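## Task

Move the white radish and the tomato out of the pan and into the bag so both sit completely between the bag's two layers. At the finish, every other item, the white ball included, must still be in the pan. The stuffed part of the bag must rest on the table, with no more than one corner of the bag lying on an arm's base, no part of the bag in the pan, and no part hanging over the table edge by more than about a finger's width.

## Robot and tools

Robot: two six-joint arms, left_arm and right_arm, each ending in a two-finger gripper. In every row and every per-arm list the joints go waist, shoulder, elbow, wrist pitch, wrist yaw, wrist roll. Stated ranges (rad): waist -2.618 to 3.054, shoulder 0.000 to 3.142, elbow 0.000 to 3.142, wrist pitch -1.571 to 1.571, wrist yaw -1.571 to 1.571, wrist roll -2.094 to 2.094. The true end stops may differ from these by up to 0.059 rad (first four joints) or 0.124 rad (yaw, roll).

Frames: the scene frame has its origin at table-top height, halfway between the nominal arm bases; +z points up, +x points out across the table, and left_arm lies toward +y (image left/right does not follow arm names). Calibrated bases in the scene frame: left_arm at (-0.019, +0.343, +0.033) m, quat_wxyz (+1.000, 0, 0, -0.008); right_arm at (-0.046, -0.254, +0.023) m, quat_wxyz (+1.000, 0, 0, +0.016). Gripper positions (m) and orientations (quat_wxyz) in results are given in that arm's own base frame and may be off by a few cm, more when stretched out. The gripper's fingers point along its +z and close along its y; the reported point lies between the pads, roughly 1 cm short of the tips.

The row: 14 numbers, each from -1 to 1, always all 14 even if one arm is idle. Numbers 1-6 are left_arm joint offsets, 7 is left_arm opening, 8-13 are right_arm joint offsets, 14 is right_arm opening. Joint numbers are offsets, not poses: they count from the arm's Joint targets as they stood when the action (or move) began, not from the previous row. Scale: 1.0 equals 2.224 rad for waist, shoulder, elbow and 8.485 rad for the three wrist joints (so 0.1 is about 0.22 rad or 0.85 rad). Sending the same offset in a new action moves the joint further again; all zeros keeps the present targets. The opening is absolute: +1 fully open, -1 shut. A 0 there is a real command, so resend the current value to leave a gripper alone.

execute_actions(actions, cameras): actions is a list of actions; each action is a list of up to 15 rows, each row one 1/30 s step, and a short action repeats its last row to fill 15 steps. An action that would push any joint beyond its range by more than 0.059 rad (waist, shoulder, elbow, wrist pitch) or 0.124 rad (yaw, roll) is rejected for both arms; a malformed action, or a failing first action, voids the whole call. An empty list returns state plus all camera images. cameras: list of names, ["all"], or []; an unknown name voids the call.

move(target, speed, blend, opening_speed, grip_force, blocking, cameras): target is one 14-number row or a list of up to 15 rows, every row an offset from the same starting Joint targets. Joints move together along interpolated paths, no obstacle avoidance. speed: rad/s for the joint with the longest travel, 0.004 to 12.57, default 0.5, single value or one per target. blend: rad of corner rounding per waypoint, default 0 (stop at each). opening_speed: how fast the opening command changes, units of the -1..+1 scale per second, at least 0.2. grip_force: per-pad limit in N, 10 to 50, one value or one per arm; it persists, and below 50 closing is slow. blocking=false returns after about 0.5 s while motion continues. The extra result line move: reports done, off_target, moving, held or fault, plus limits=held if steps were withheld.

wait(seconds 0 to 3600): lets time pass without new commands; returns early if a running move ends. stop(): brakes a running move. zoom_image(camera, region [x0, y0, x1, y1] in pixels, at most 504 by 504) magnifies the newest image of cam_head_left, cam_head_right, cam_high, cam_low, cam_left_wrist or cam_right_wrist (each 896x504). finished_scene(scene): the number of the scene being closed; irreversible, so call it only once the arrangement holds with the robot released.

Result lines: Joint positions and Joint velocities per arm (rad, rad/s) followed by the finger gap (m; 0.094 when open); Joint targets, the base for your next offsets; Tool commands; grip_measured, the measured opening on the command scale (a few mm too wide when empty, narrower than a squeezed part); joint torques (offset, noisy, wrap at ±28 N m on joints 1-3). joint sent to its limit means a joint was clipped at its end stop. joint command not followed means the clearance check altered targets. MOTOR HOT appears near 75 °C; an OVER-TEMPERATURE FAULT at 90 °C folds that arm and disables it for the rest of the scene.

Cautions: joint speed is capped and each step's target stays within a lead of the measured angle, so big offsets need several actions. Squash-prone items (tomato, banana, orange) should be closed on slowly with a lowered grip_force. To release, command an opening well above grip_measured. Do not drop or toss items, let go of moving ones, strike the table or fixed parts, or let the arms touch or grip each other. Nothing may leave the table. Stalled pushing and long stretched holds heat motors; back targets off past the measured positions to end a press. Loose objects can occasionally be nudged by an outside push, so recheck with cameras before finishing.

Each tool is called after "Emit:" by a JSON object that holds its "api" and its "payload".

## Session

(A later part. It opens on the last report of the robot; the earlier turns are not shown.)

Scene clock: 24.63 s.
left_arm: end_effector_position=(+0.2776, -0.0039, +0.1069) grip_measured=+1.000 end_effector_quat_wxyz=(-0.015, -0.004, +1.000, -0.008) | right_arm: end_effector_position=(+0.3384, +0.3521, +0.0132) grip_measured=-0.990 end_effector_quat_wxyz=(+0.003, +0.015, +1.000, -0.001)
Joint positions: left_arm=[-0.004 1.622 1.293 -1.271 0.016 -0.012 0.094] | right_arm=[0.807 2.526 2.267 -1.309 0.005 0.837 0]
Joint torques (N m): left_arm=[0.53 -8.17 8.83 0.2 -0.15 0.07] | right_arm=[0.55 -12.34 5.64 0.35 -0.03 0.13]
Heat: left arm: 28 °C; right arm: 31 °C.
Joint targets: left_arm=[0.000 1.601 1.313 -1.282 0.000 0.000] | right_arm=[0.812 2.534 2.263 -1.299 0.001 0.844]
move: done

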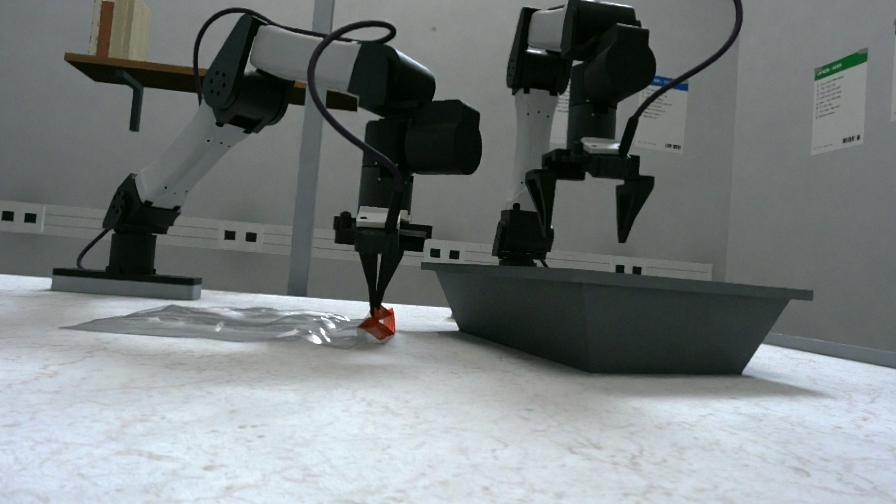

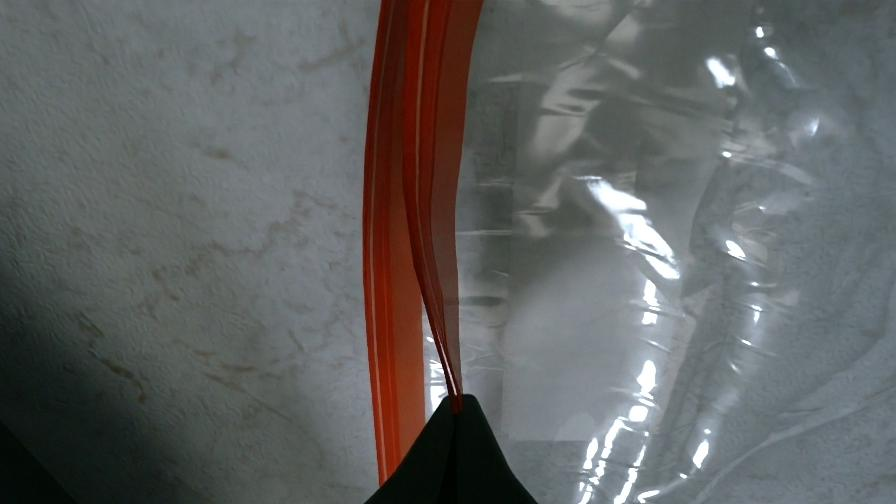

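Emit:
{"api": "move", "payload": {"target": [[0.0027,-0.044,-0.05,0.0032,0,0,0.49,-0.0283,-0.2097,-0.2467,0.0405,0,-0.0075,-1],[0.0054,-0.0881,-0.1007,0.0065,0,0,0.49,-0.0913,-0.3702,-0.4509,0.0725,0,-0.0229,-1]], "speed": 0.5, "blend": 0.15, "cameras": ["all"]}}

Scene clock: 30.47 s.
left_arm: end_effector_position=(+0.2354, -0.0015, +0.1061) grip_measured=+0.492 end_effector_quat_wxyz=(+0.006, -0.009, +1.000, -0.008) | right_arm: end_effector_position=(+0.3314, +0.2326, +0.0816) grip_measured=-0.990 end_effector_quat_wxyz=(+0.155, +0.022, +0.981, +0.111)
Joint positions: left_arm=[0.005 1.423 1.101 -1.238 0.016 -0.012 0.07] | right_arm=[0.614 1.752 1.265 -0.701 0.005 0.658 0]
Joint torques (N m): left_arm=[0.72 -6.16 5.78 0.54 -0.15 0.07] | right_arm=[-0.4 -11.56 6.02 1.04 -0.03 0]
Heat: left arm: 28 °C; right arm: 34 °C.
Joint targets: left_arm=[0.012 1.405 1.089 -1.227 0.000 0.000] | right_arm=[0.609 1.711 1.260 -0.684 0.001 0.650]
move: off_target (right_arm); right_arm: the shoulder is farthest, 0.041 rad from its target

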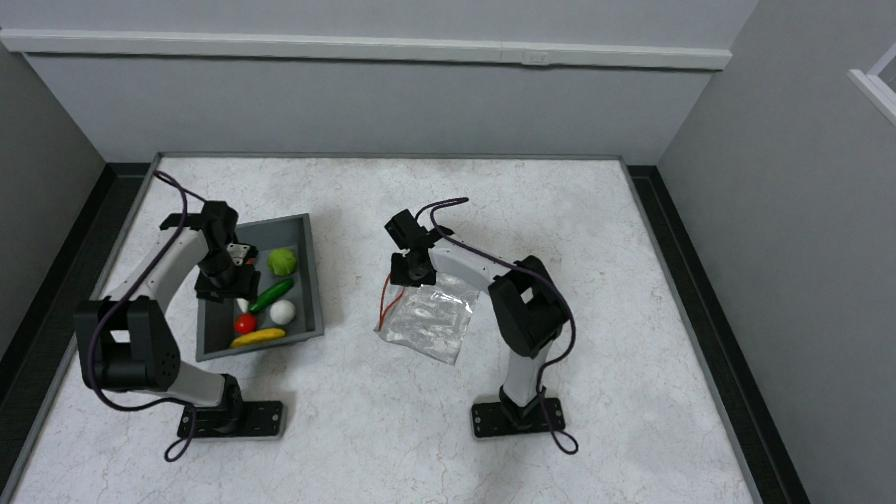

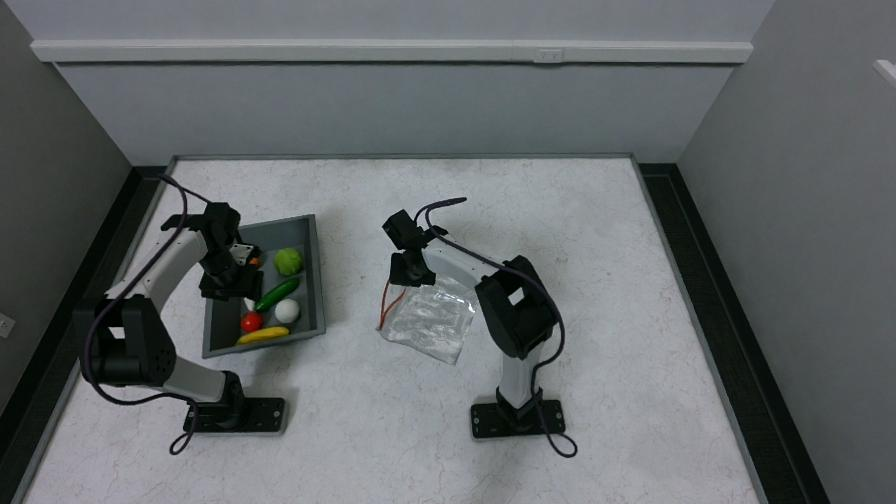

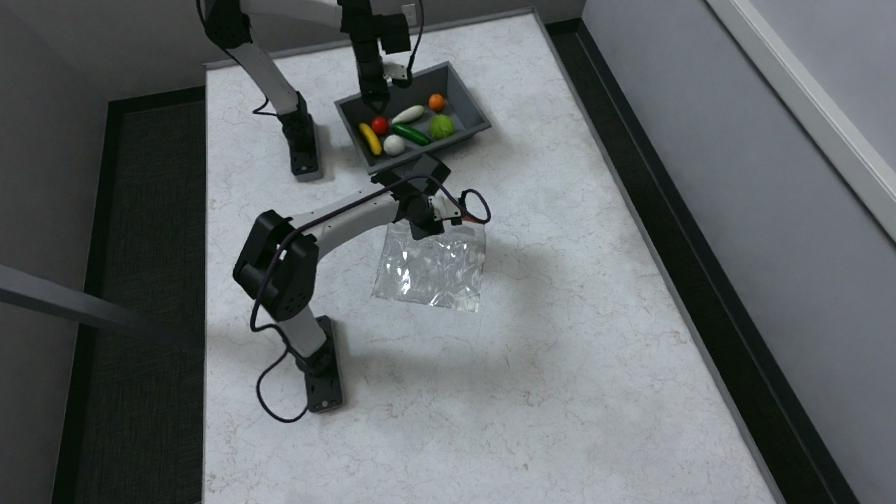

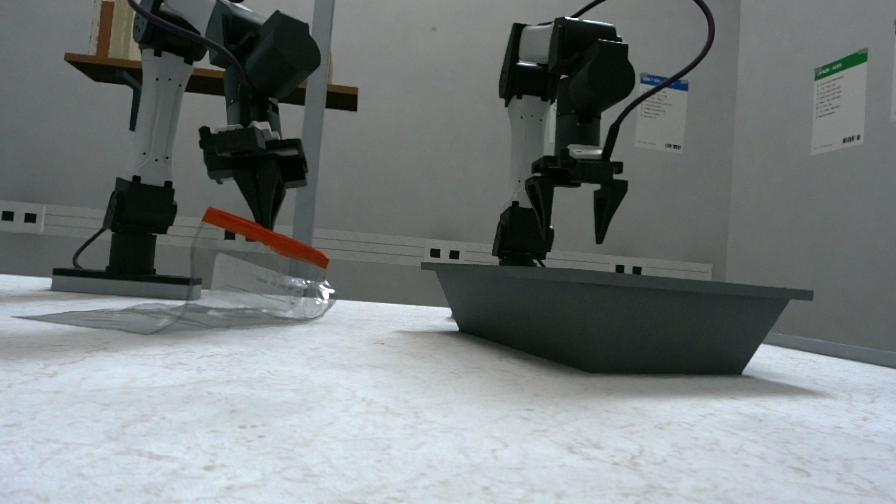

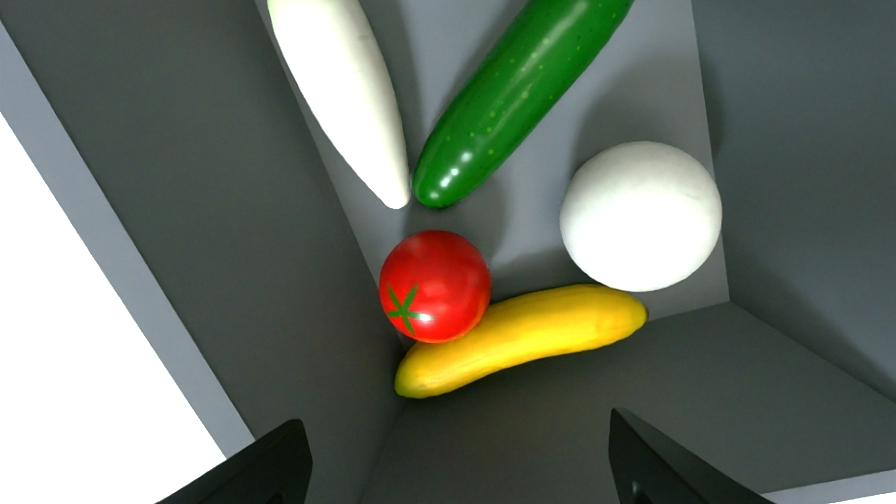

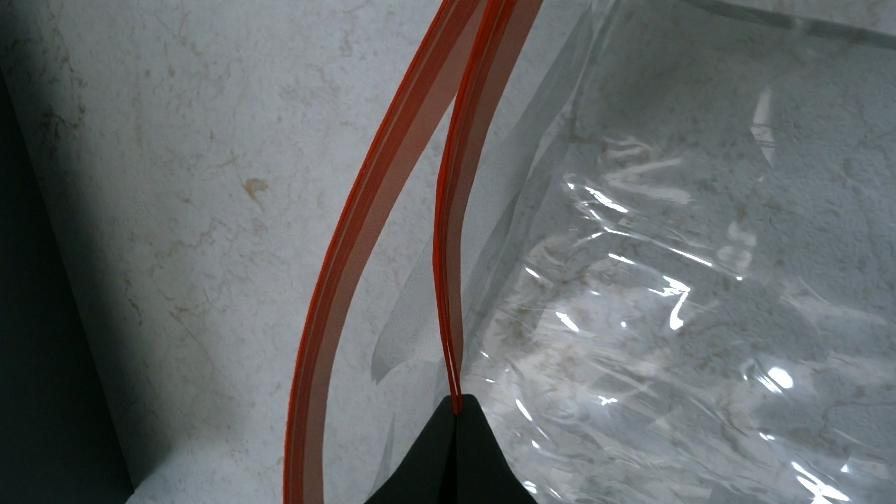

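Emit:
{"api": "move", "payload": {"target": [0.0099,0.063,-0.1428,0.0539,0,0.0035,0.42,0,0,0,0,0,0,-1], "speed": 0.5, "cameras": ["cam_left_wrist","cam_high"]}}

Scene clock: 32.87 s.
left_arm: end_effector_position=(+0.2387, +0.0045, +0.0053) grip_measured=+0.422 end_effector_quat_wxyz=(+0.018, -0.005, +1.000, -0.006) | right_arm: end_effector_position=(+0.3315, +0.2326, +0.0816) grip_measured=-0.990 end_effector_quat_wxyz=(+0.155, +0.022, +0.981, +0.111)
Joint positions: left_arm=[0.028 1.535 0.78 -0.781 0.012 0.017 0.067] | right_arm=[0.614 1.752 1.265 -0.701 0.005 0.657 0]
Joint torques (N m): left_arm=[0.72 -4.37 5.39 0.6 -0.11 0.08] | right_arm=[-0.42 -11.58 6.01 1.1 -0.03 -0.05]
Heat: left arm: 28 °C; right arm: 34 °C.
Joint targets: left_arm=[0.034 1.545 0.772 -0.770 0.000 0.029] | right_arm=[0.609 1.711 1.260 -0.684 0.001 0.650]
move: done
Images, in order (width x height): cam_high 896x504, cam_left_wrist 896x504.

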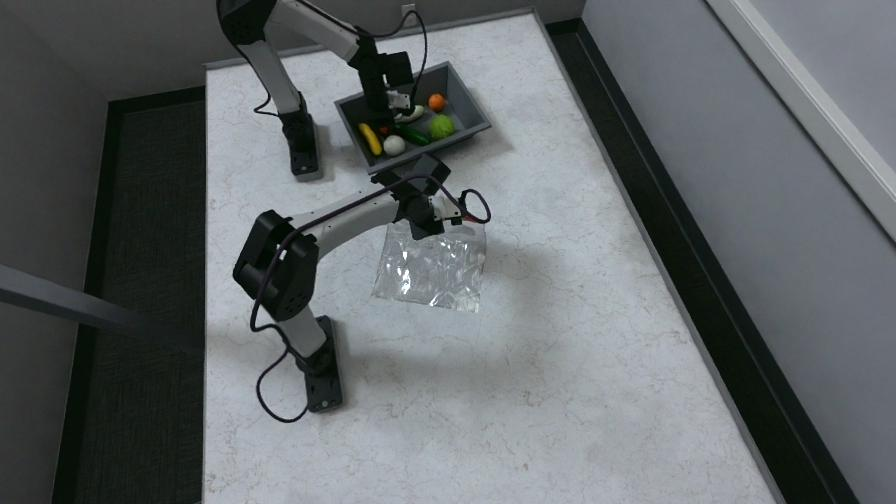

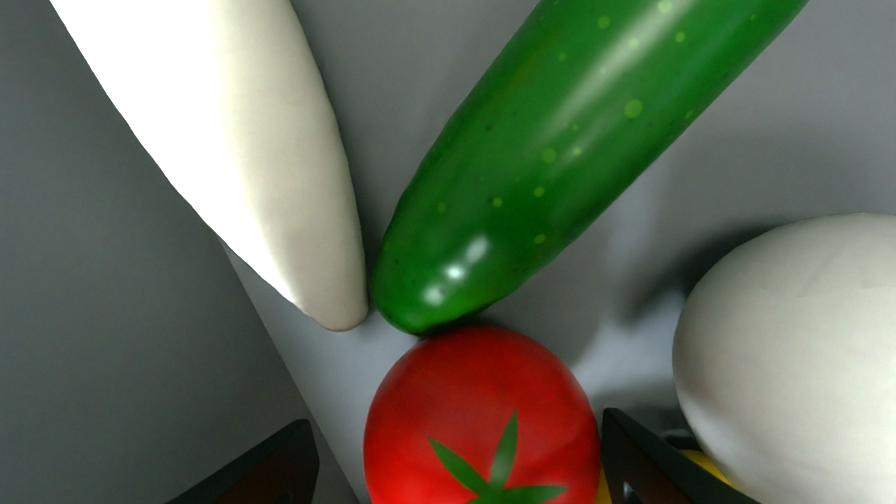

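Emit:
{"api": "move", "payload": {"target": [0,0,0,0,0,0,-0.2,0,0,0,0,0,0,-1], "grip_force": [22,50], "cameras": ["cam_left_wrist"]}}

Scene clock: 34.83 s.
left_arm: end_effector_position=(+0.2389, +0.0045, +0.0053) grip_measured=+0.007 end_effector_quat_wxyz=(+0.018, -0.005, +1.000, -0.006) | right_arm: end_effector_position=(+0.3315, +0.2326, +0.0816) grip_measured=-0.990 end_effector_quat_wxyz=(+0.155, +0.022, +0.981, +0.111)
Joint positions: left_arm=[0.028 1.535 0.78 -0.78 0.012 0.017 0.047] | right_arm=[0.614 1.752 1.265 -0.701 0.005 0.657 0]
Joint torques (N m): left_arm=[0.75 -4.36 5.39 0.61 -0.11 0.07] | right_arm=[-0.42 -11.59 6.01 1.1 -0.03 -0.06]
Heat: left arm: 28 °C; right arm: 35 °C.
Joint targets: left_arm=[0.034 1.545 0.772 -0.770 0.000 0.029] | right_arm=[0.609 1.711 1.260 -0.684 0.001 0.650]
grip_force (N): 22, 50
move: done

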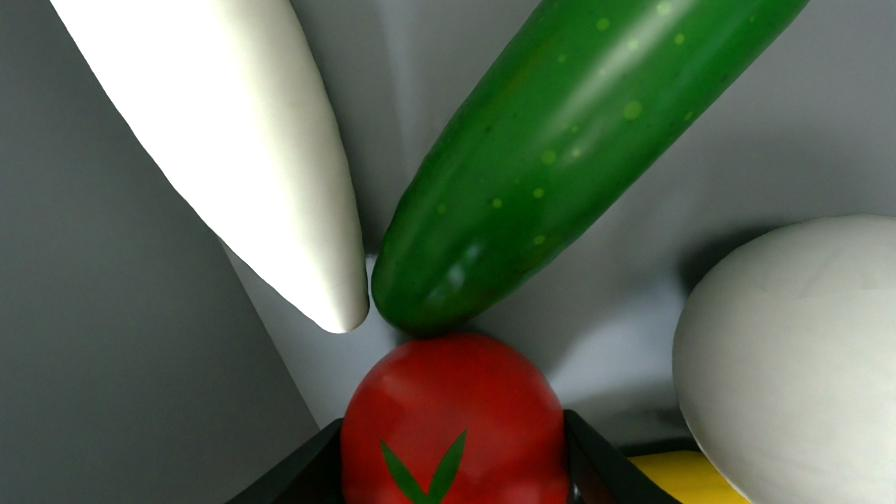

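Emit:
{"api": "move", "payload": {"target": [[0,-0.0562,0.2032,-0.0712,0,0,-0.2,0,0,0,0,0,0,-1],[-0.2019,0.0859,0.3485,-0.0424,0.0526,-0.2273,-0.2,0,0,0,0,0,0,-1]], "speed": 0.9, "blend": 0.1, "cameras": ["cam_left_wrist","cam_head_left","cam_high","cam_low","cam_right_wrist"]}}

Scene clock: 39.70 s.
left_arm: end_effector_position=(+0.3059, -0.2129, +0.1603) grip_measured=+0.002 end_effector_quat_wxyz=(-0.146, -0.633, +0.735, -0.192) | right_arm: end_effector_position=(+0.3315, +0.2326, +0.0816) grip_measured=-0.990 end_effector_quat_wxyz=(+0.155, +0.022, +0.981, +0.111)
Joint positions: left_arm=[-0.412 1.719 1.524 -1.139 0.431 -1.886 0.047] | right_arm=[0.614 1.752 1.265 -0.701 0.005 0.657 0]
Joint torques (N m): left_arm=[-0.03 -6.48 9.51 0.95 0.32 -0.14] | right_arm=[-0.4 -11.59 6.02 1.1 -0.04 -0.05]
Heat: left arm: 29 °C; right arm: 35 °C.
Joint targets: left_arm=[-0.415 1.736 1.547 -1.130 0.446 -1.899] | right_arm=[0.609 1.711 1.260 -0.684 0.001 0.650]
grip_force (N): 22, 50
move: done
Images, in order (width x height): cam_head_left 896x504, cam_high 896x504, cam_low 896x504, cam_left_wrist 896x504, cam_right_wrist 896x504.

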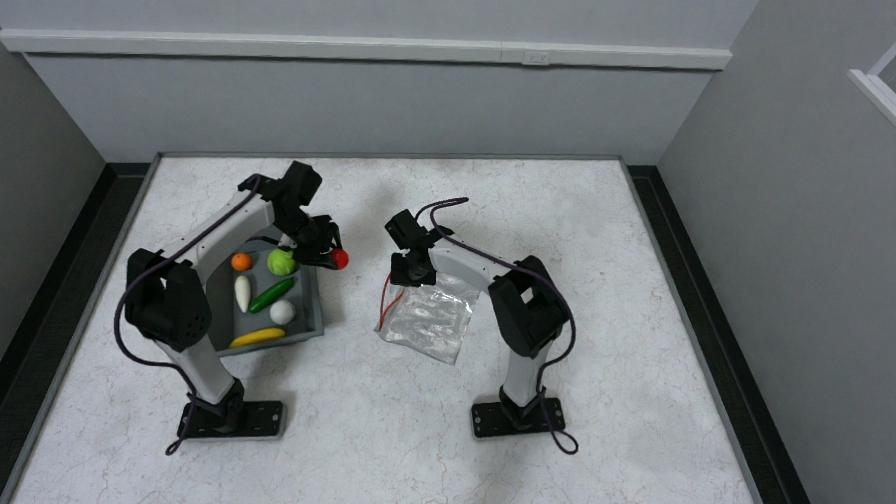

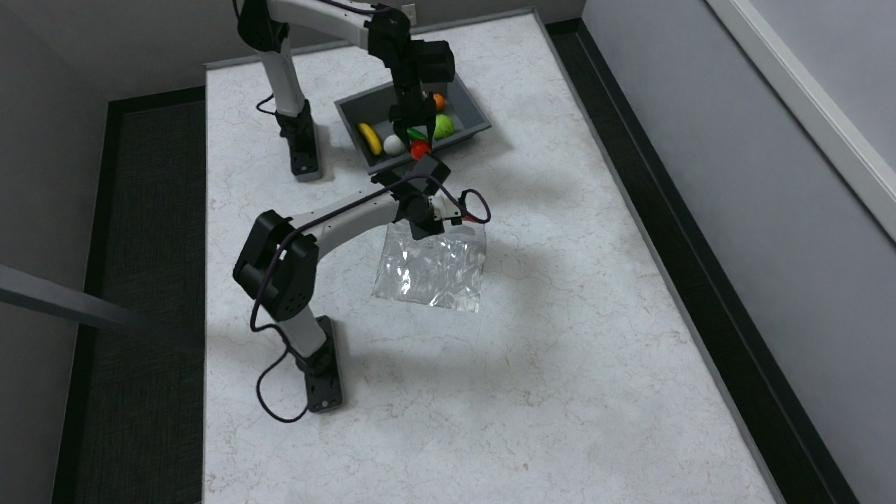

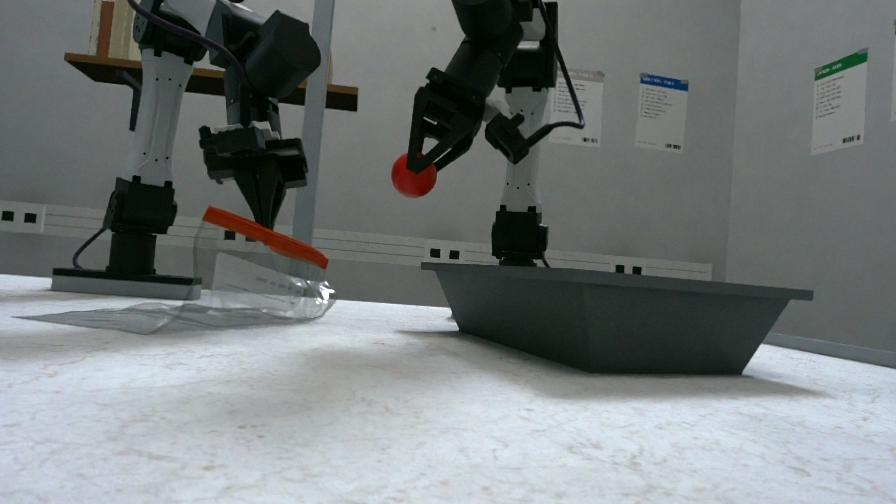

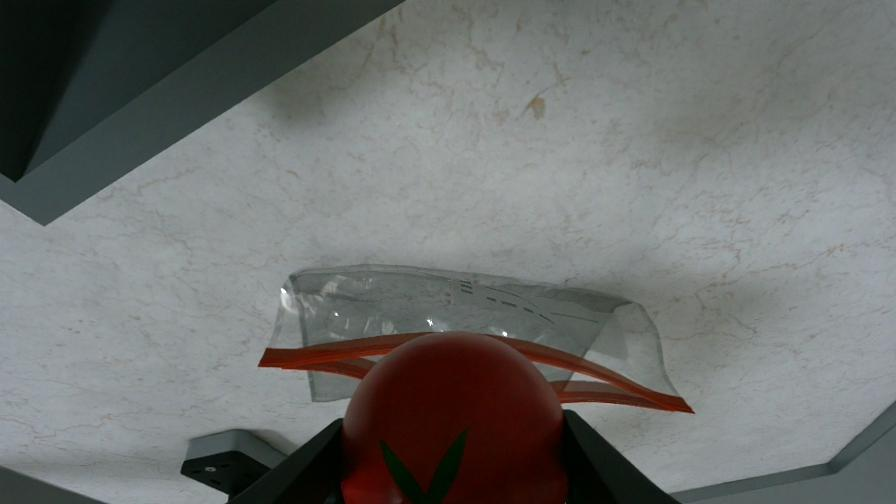

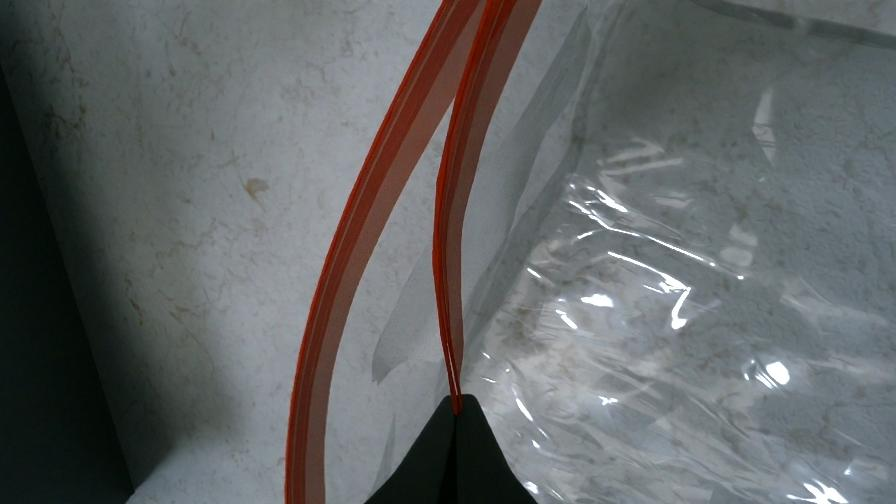

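Emit:
{"api": "zoom_image", "payload": {"camera": "cam_low", "region": [190, 150, 450, 340]}}

Emit:
{"api": "zoom_image", "payload": {"camera": "cam_head_left", "region": [330, 190, 500, 370]}}

Emit:
{"api": "zoom_image", "payload": {"camera": "cam_left_wrist", "region": [230, 240, 710, 504]}}

Scaled by 1.938 from the camera's image (finer frame: 1280x720).

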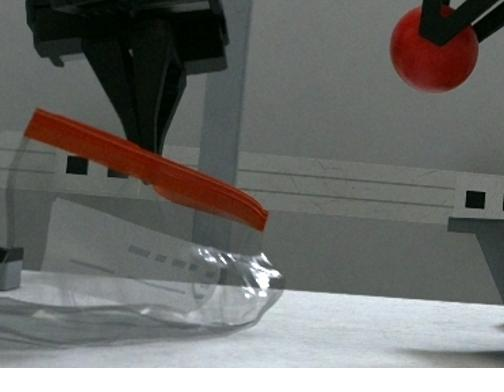

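Scaled by 2.800 from the camera's image (finer frame: 1280x720).

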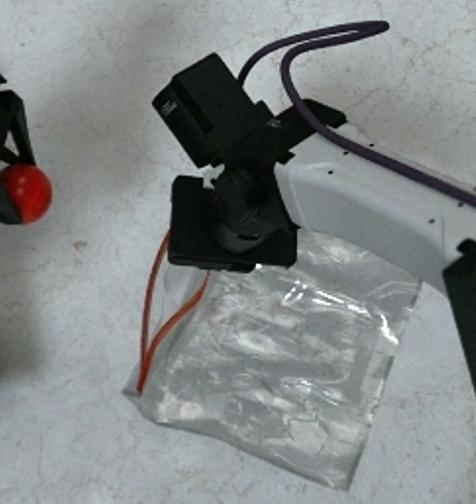

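Scaled by 1.050 from the camera's image (finer frame: 1280x720).

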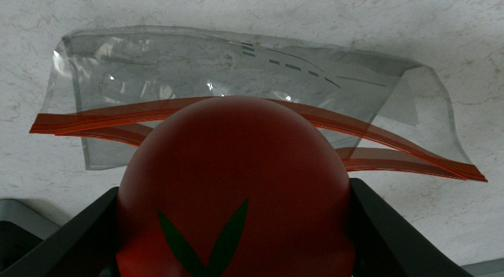

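Emit:
{"api": "move", "payload": {"target": [-0.0971,0.0847,-0.0294,0.0377,-0.0064,-0.0094,-0.2,0,0,0,0,0,0,-1], "speed": 0.5, "cameras": ["cam_left_wrist","cam_head_left","cam_high","cam_low","cam_right_wrist"]}}

Emit:
{"api": "zoom_image", "payload": {"camera": "cam_low", "region": [190, 150, 450, 340]}}

Emit:
{"api": "zoom_image", "payload": {"camera": "cam_head_left", "region": [330, 190, 500, 370]}}

Scene clock: 44.03 s.
left_arm: end_effector_position=(+0.3081, -0.3106, +0.0954) grip_measured=+0.002 end_effector_quat_wxyz=(-0.150, -0.572, +0.779, -0.208) | right_arm: end_effector_position=(+0.3315, +0.2326, +0.0816) grip_measured=-0.990 end_effector_quat_wxyz=(+0.155, +0.022, +0.981, +0.111)
Joint positions: left_arm=[-0.631 1.912 1.49 -0.819 0.408 -1.966 0.047] | right_arm=[0.614 1.752 1.265 -0.701 0.005 0.657 0]
Joint torques (N m): left_arm=[0.2 -8.54 6.57 1.16 0.01 -0.12] | right_arm=[-0.42 -11.58 6.02 1.1 -0.03 -0.05]
Heat: left arm: 29 °C; right arm: 36 °C.
Joint targets: left_arm=[-0.631 1.924 1.481 -0.810 0.392 -1.979] | right_arm=[0.609 1.711 1.260 -0.684 0.001 0.650]
grip_force (N): 22, 50
move: done
Images, in order (width x height): cam_head_left 896x504, cam_high 896x504, cam_low 896x504, cam_left_wrist 896x504, cam_right_wrist 896x504.

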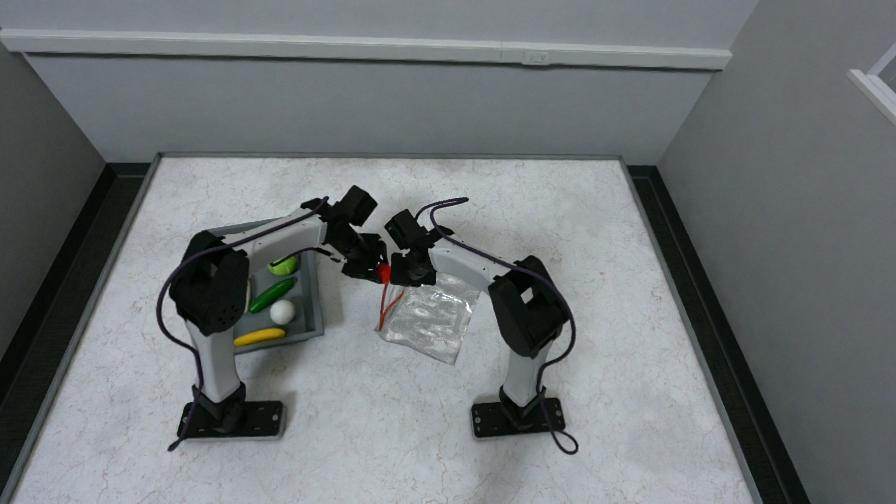

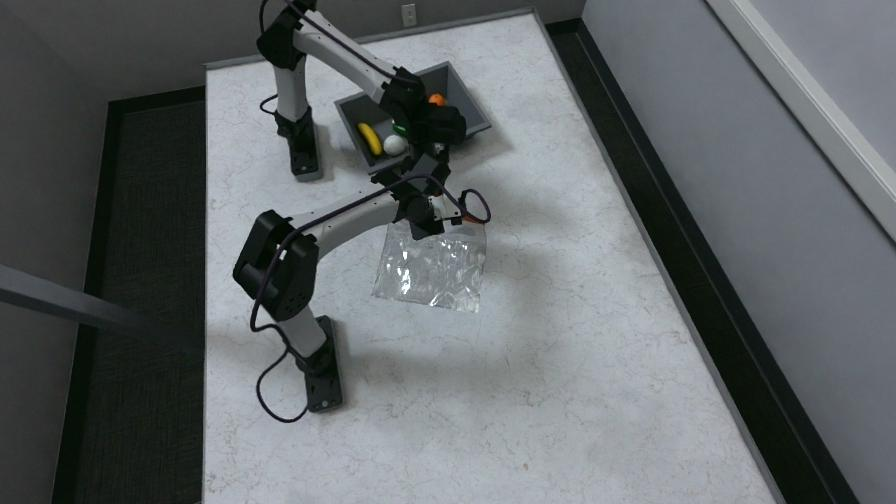

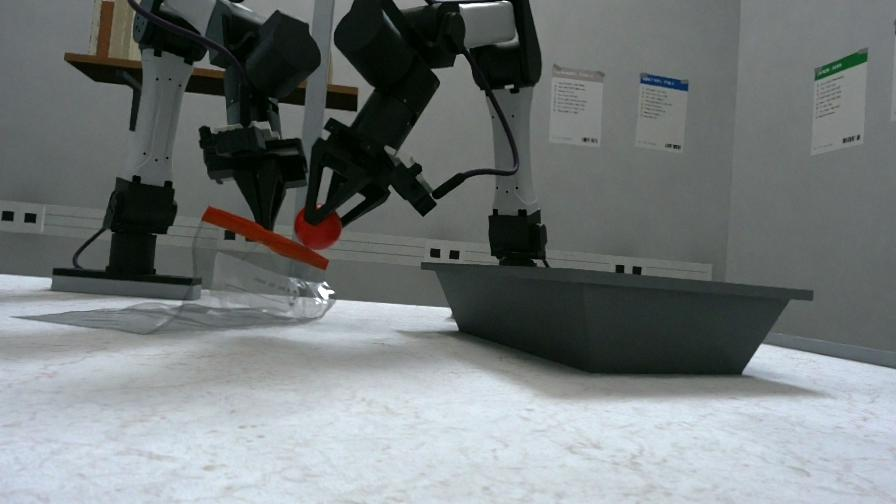

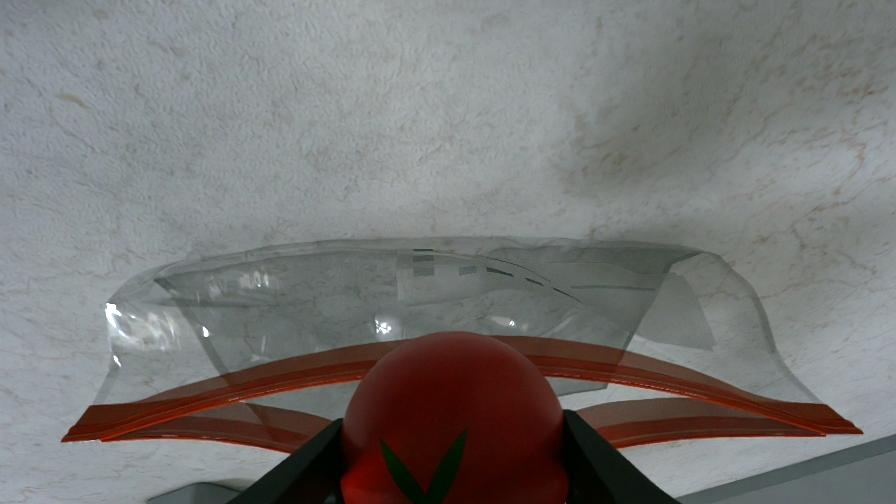

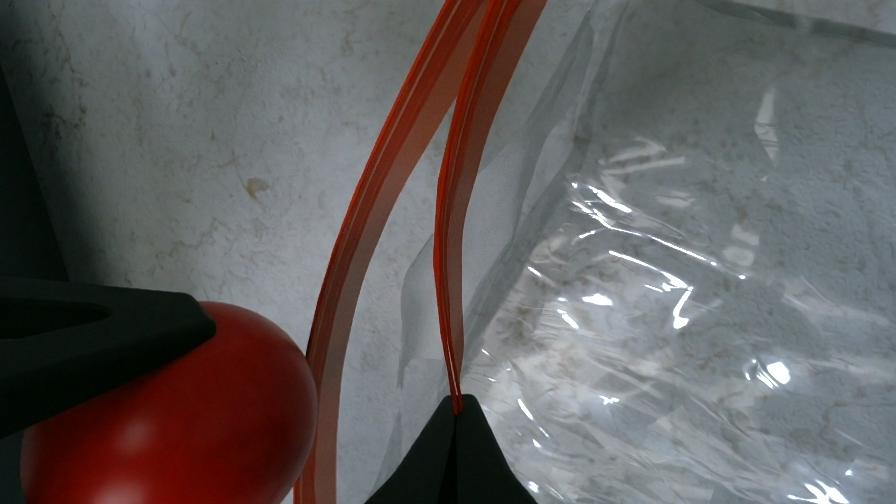

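Scaled by 1.938 from the camera's image (finer frame: 1280x720).

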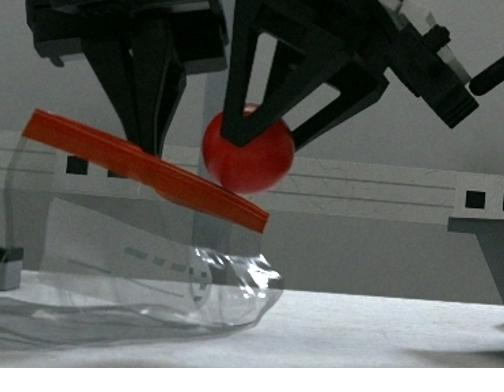

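Scaled by 2.800 from the camera's image (finer frame: 1280x720).

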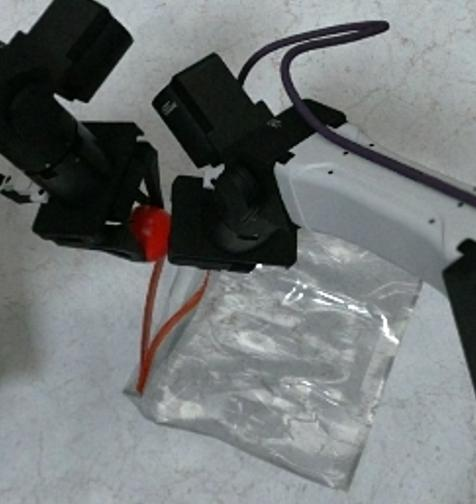

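Emit:
{"api": "move", "payload": {"target": [0,0,0,0,0,0,-0.2,-0.1313,-0.0012,-0.1265,0.0469,-0.0841,-0.0224,-1], "speed": 0.6, "cameras": ["cam_left_wrist","cam_head_left","cam_low","cam_right_wrist"]}}

Emit:
{"api": "zoom_image", "payload": {"camera": "cam_low", "region": [190, 150, 450, 340]}}

Emit:
{"api": "zoom_image", "payload": {"camera": "cam_head_left", "region": [330, 190, 500, 370]}}

Scene clock: 48.03 s.
left_arm: end_effector_position=(+0.3081, -0.3106, +0.0955) grip_measured=+0.002 end_effector_quat_wxyz=(-0.150, -0.572, +0.779, -0.209) | right_arm: end_effector_position=(+0.3291, +0.2275, +0.0638) grip_measured=-0.990 end_effector_quat_wxyz=(+0.086, -0.017, +0.914, +0.396)
Joint positions: left_arm=[-0.631 1.912 1.49 -0.819 0.408 -1.966 0.047] | right_arm=[0.321 1.752 0.982 -0.303 -0.7 0.468 0]
Joint velocities: left_arm=[within noise] | right_arm=[-0.002 -0.002 0.017 -0.066 -0.051 0.154 0]
Joint torques (N m): left_arm=[0.21 -8.64 6.6 1.15 -0.01 -0.15] | right_arm=[-0.32 -11.37 5.74 1.25 -0.44 -0.07]
Heat: left arm: 29 °C; right arm: 36 °C.
Joint targets: left_arm=[-0.631 1.924 1.481 -0.810 0.392 -1.979] | right_arm=[0.317 1.708 0.979 -0.286 -0.713 0.460]
grip_force (N): 22, 50
move: off_target (right_arm); right_arm: the shoulder is farthest, 0.044 rad from its target
Images, in order (width x height): cam_head_left 896x504, cam_low 896x504, cam_left_wrist 896x504, cam_right_wrist 896x504.

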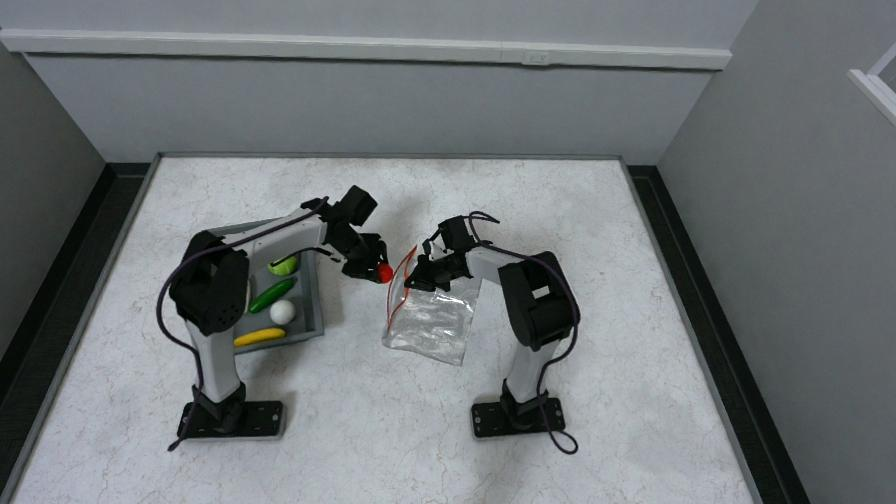

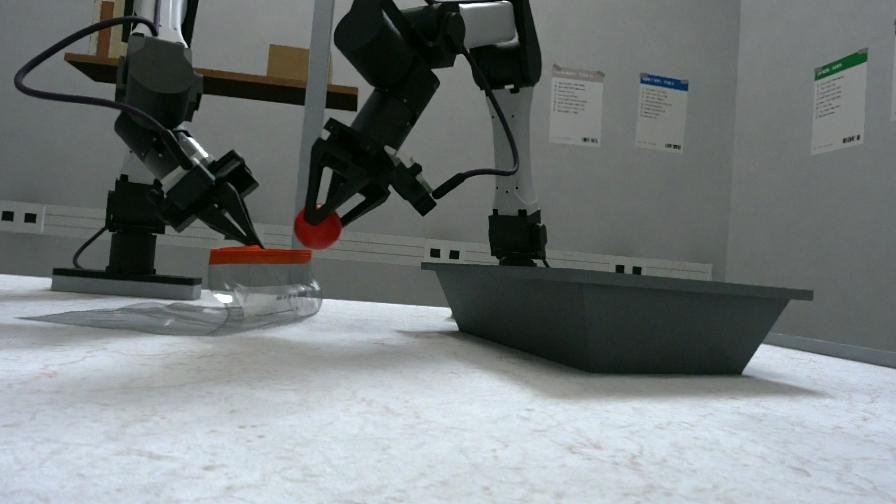

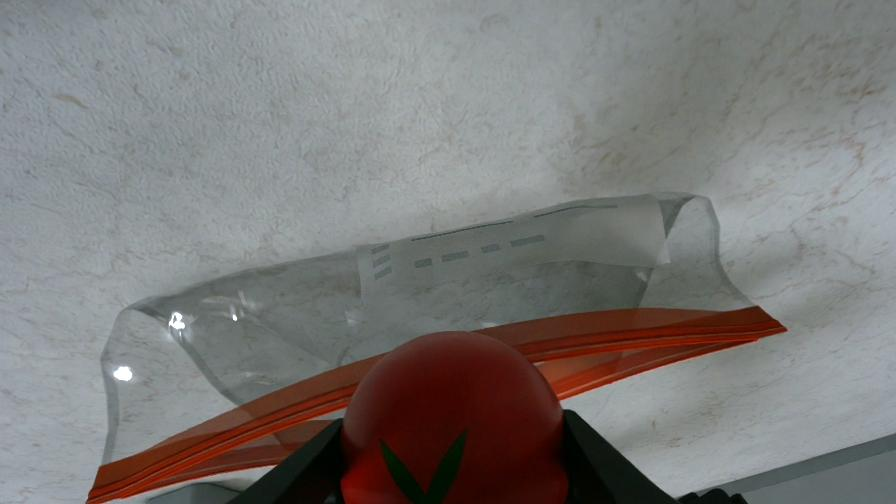

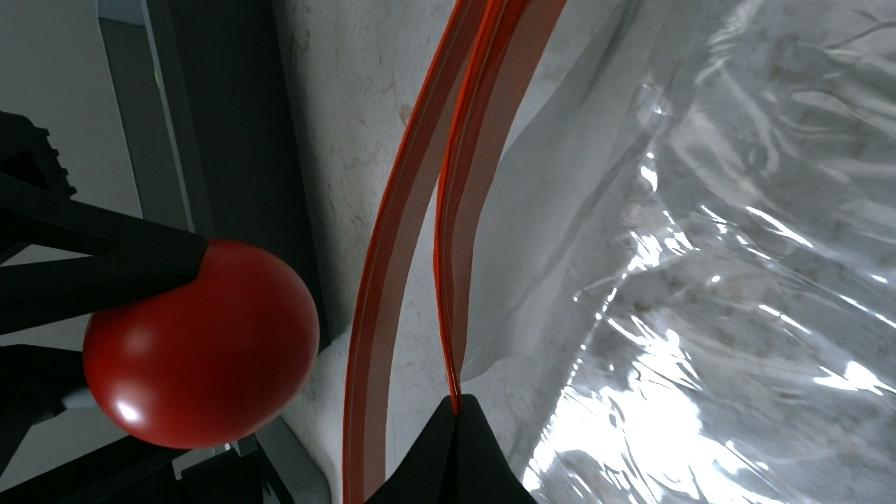

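Scaled by 1.938 from the camera's image (finer frame: 1280x720).

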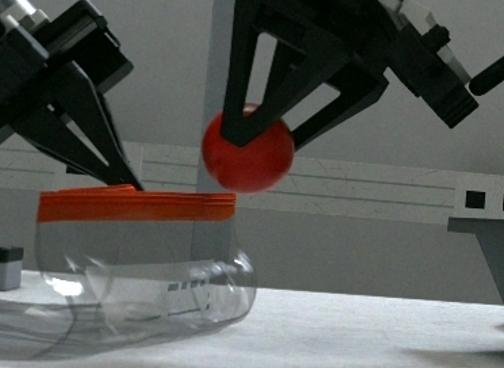

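Scaled by 2.800 from the camera's image (finer frame: 1280x720).

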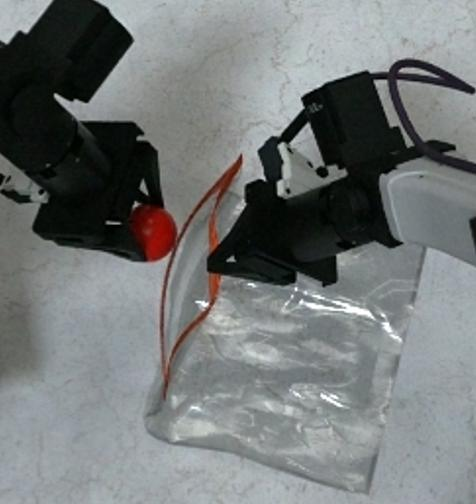

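Emit:
{"api": "move", "payload": {"target": [-0.0335,0.0192,0.0806,-0.0128,-0.0028,-0.0025,-0.2,0,0,0,0,0,0,-1], "speed": 0.4, "cameras": ["cam_left_wrist","cam_head_left","cam_low","cam_right_wrist"]}}

Emit:
{"api": "zoom_image", "payload": {"camera": "cam_low", "region": [190, 150, 450, 340]}}

Emit:
{"api": "zoom_image", "payload": {"camera": "cam_head_left", "region": [330, 190, 500, 370]}}

Scene clock: 57.97 s.
left_arm: end_effector_position=(+0.3020, -0.3422, +0.1225) grip_measured=+0.002 end_effector_quat_wxyz=(-0.144, -0.551, +0.794, -0.214) | right_arm: end_effector_position=(+0.3292, +0.2276, +0.0638) grip_measured=-0.990 end_effector_quat_wxyz=(+0.086, -0.017, +0.914, +0.396)
Joint positions: left_arm=[-0.704 1.947 1.642 -0.905 0.385 -1.988 0.047] | right_arm=[0.321 1.752 0.982 -0.303 -0.7 0.468 0]
Joint torques (N m): left_arm=[0.1 -8.38 9.44 0.96 -0.01 -0.14] | right_arm=[-0.34 -11.34 5.71 1.23 -0.43 -0.09]
Heat: left arm: 29 °C; right arm: 37 °C.
Joint targets: left_arm=[-0.705 1.967 1.660 -0.918 0.368 -2.000] | right_arm=[0.317 1.708 0.979 -0.286 -0.713 0.460]
grip_force (N): 22, 50
move: done
Images, in order (width x height): cam_head_left 896x504, cam_low 896x504, cam_left_wrist 896x504, cam_right_wrist 896x504.

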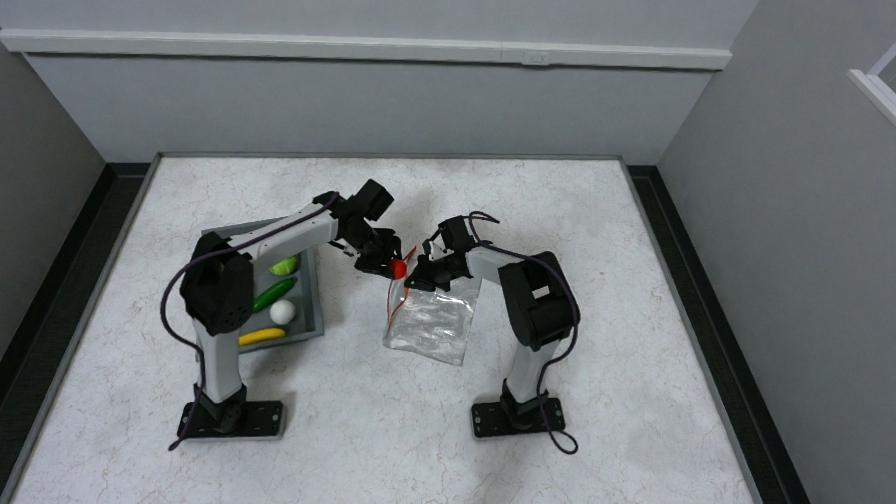

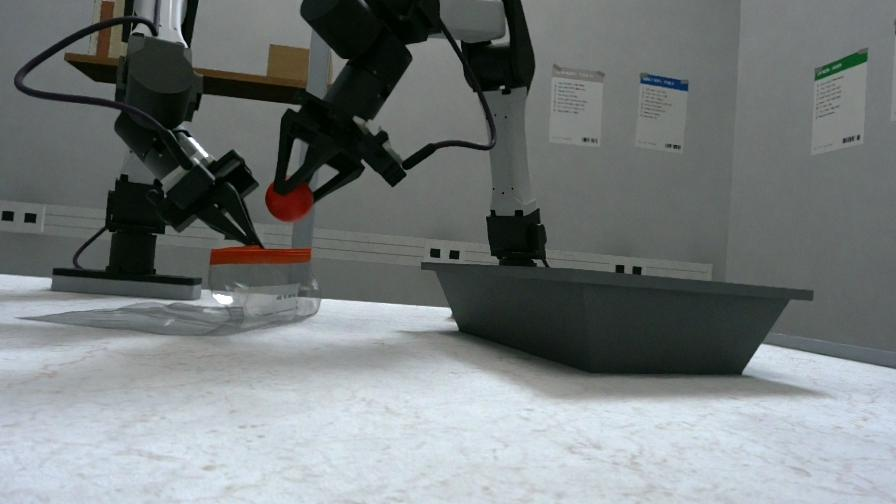

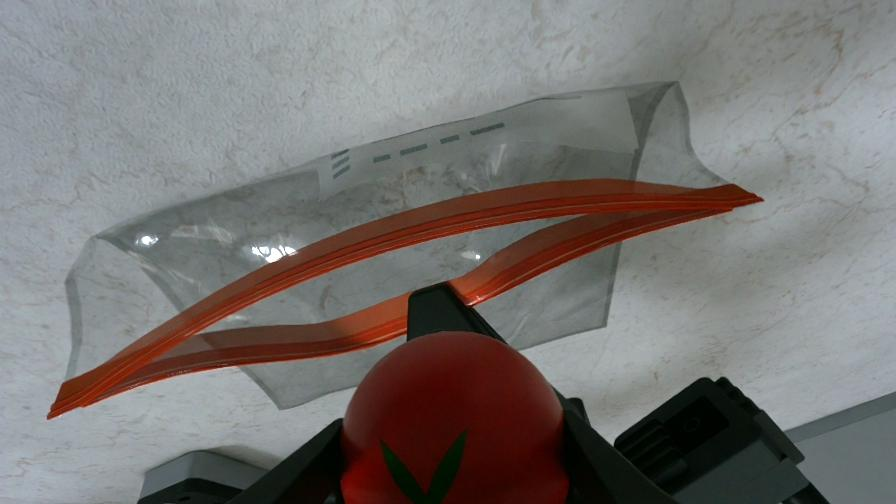

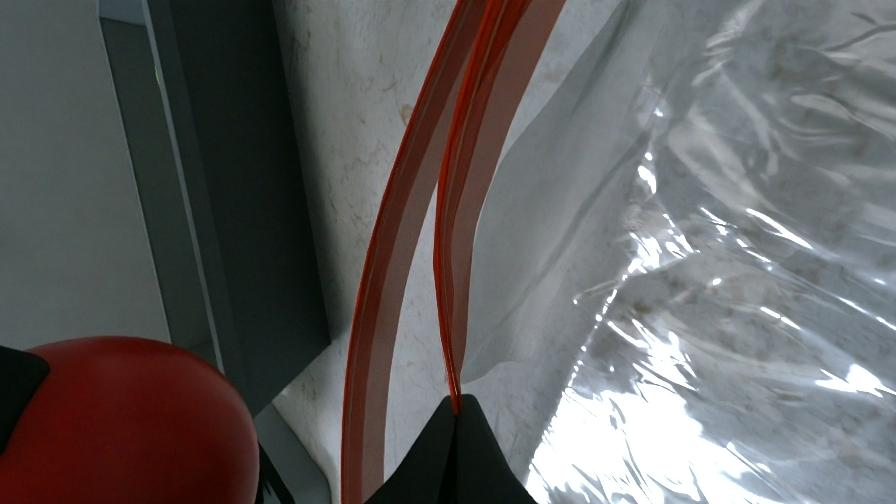

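Scaled by 1.938 from the camera's image (finer frame: 1280x720).

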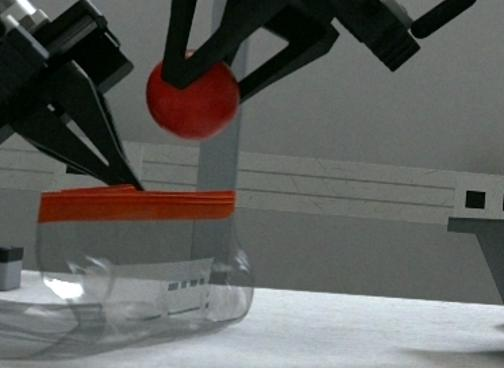

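Scaled by 2.800 from the camera's image (finer frame: 1280x720).

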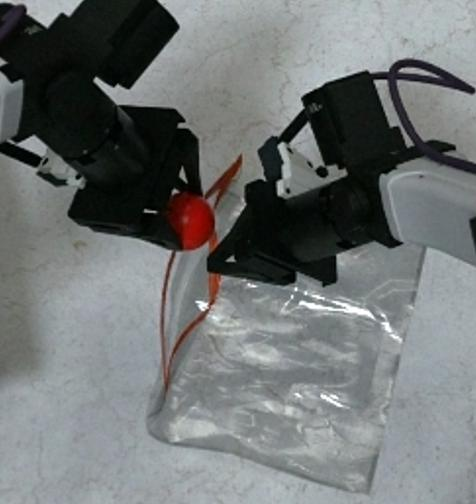

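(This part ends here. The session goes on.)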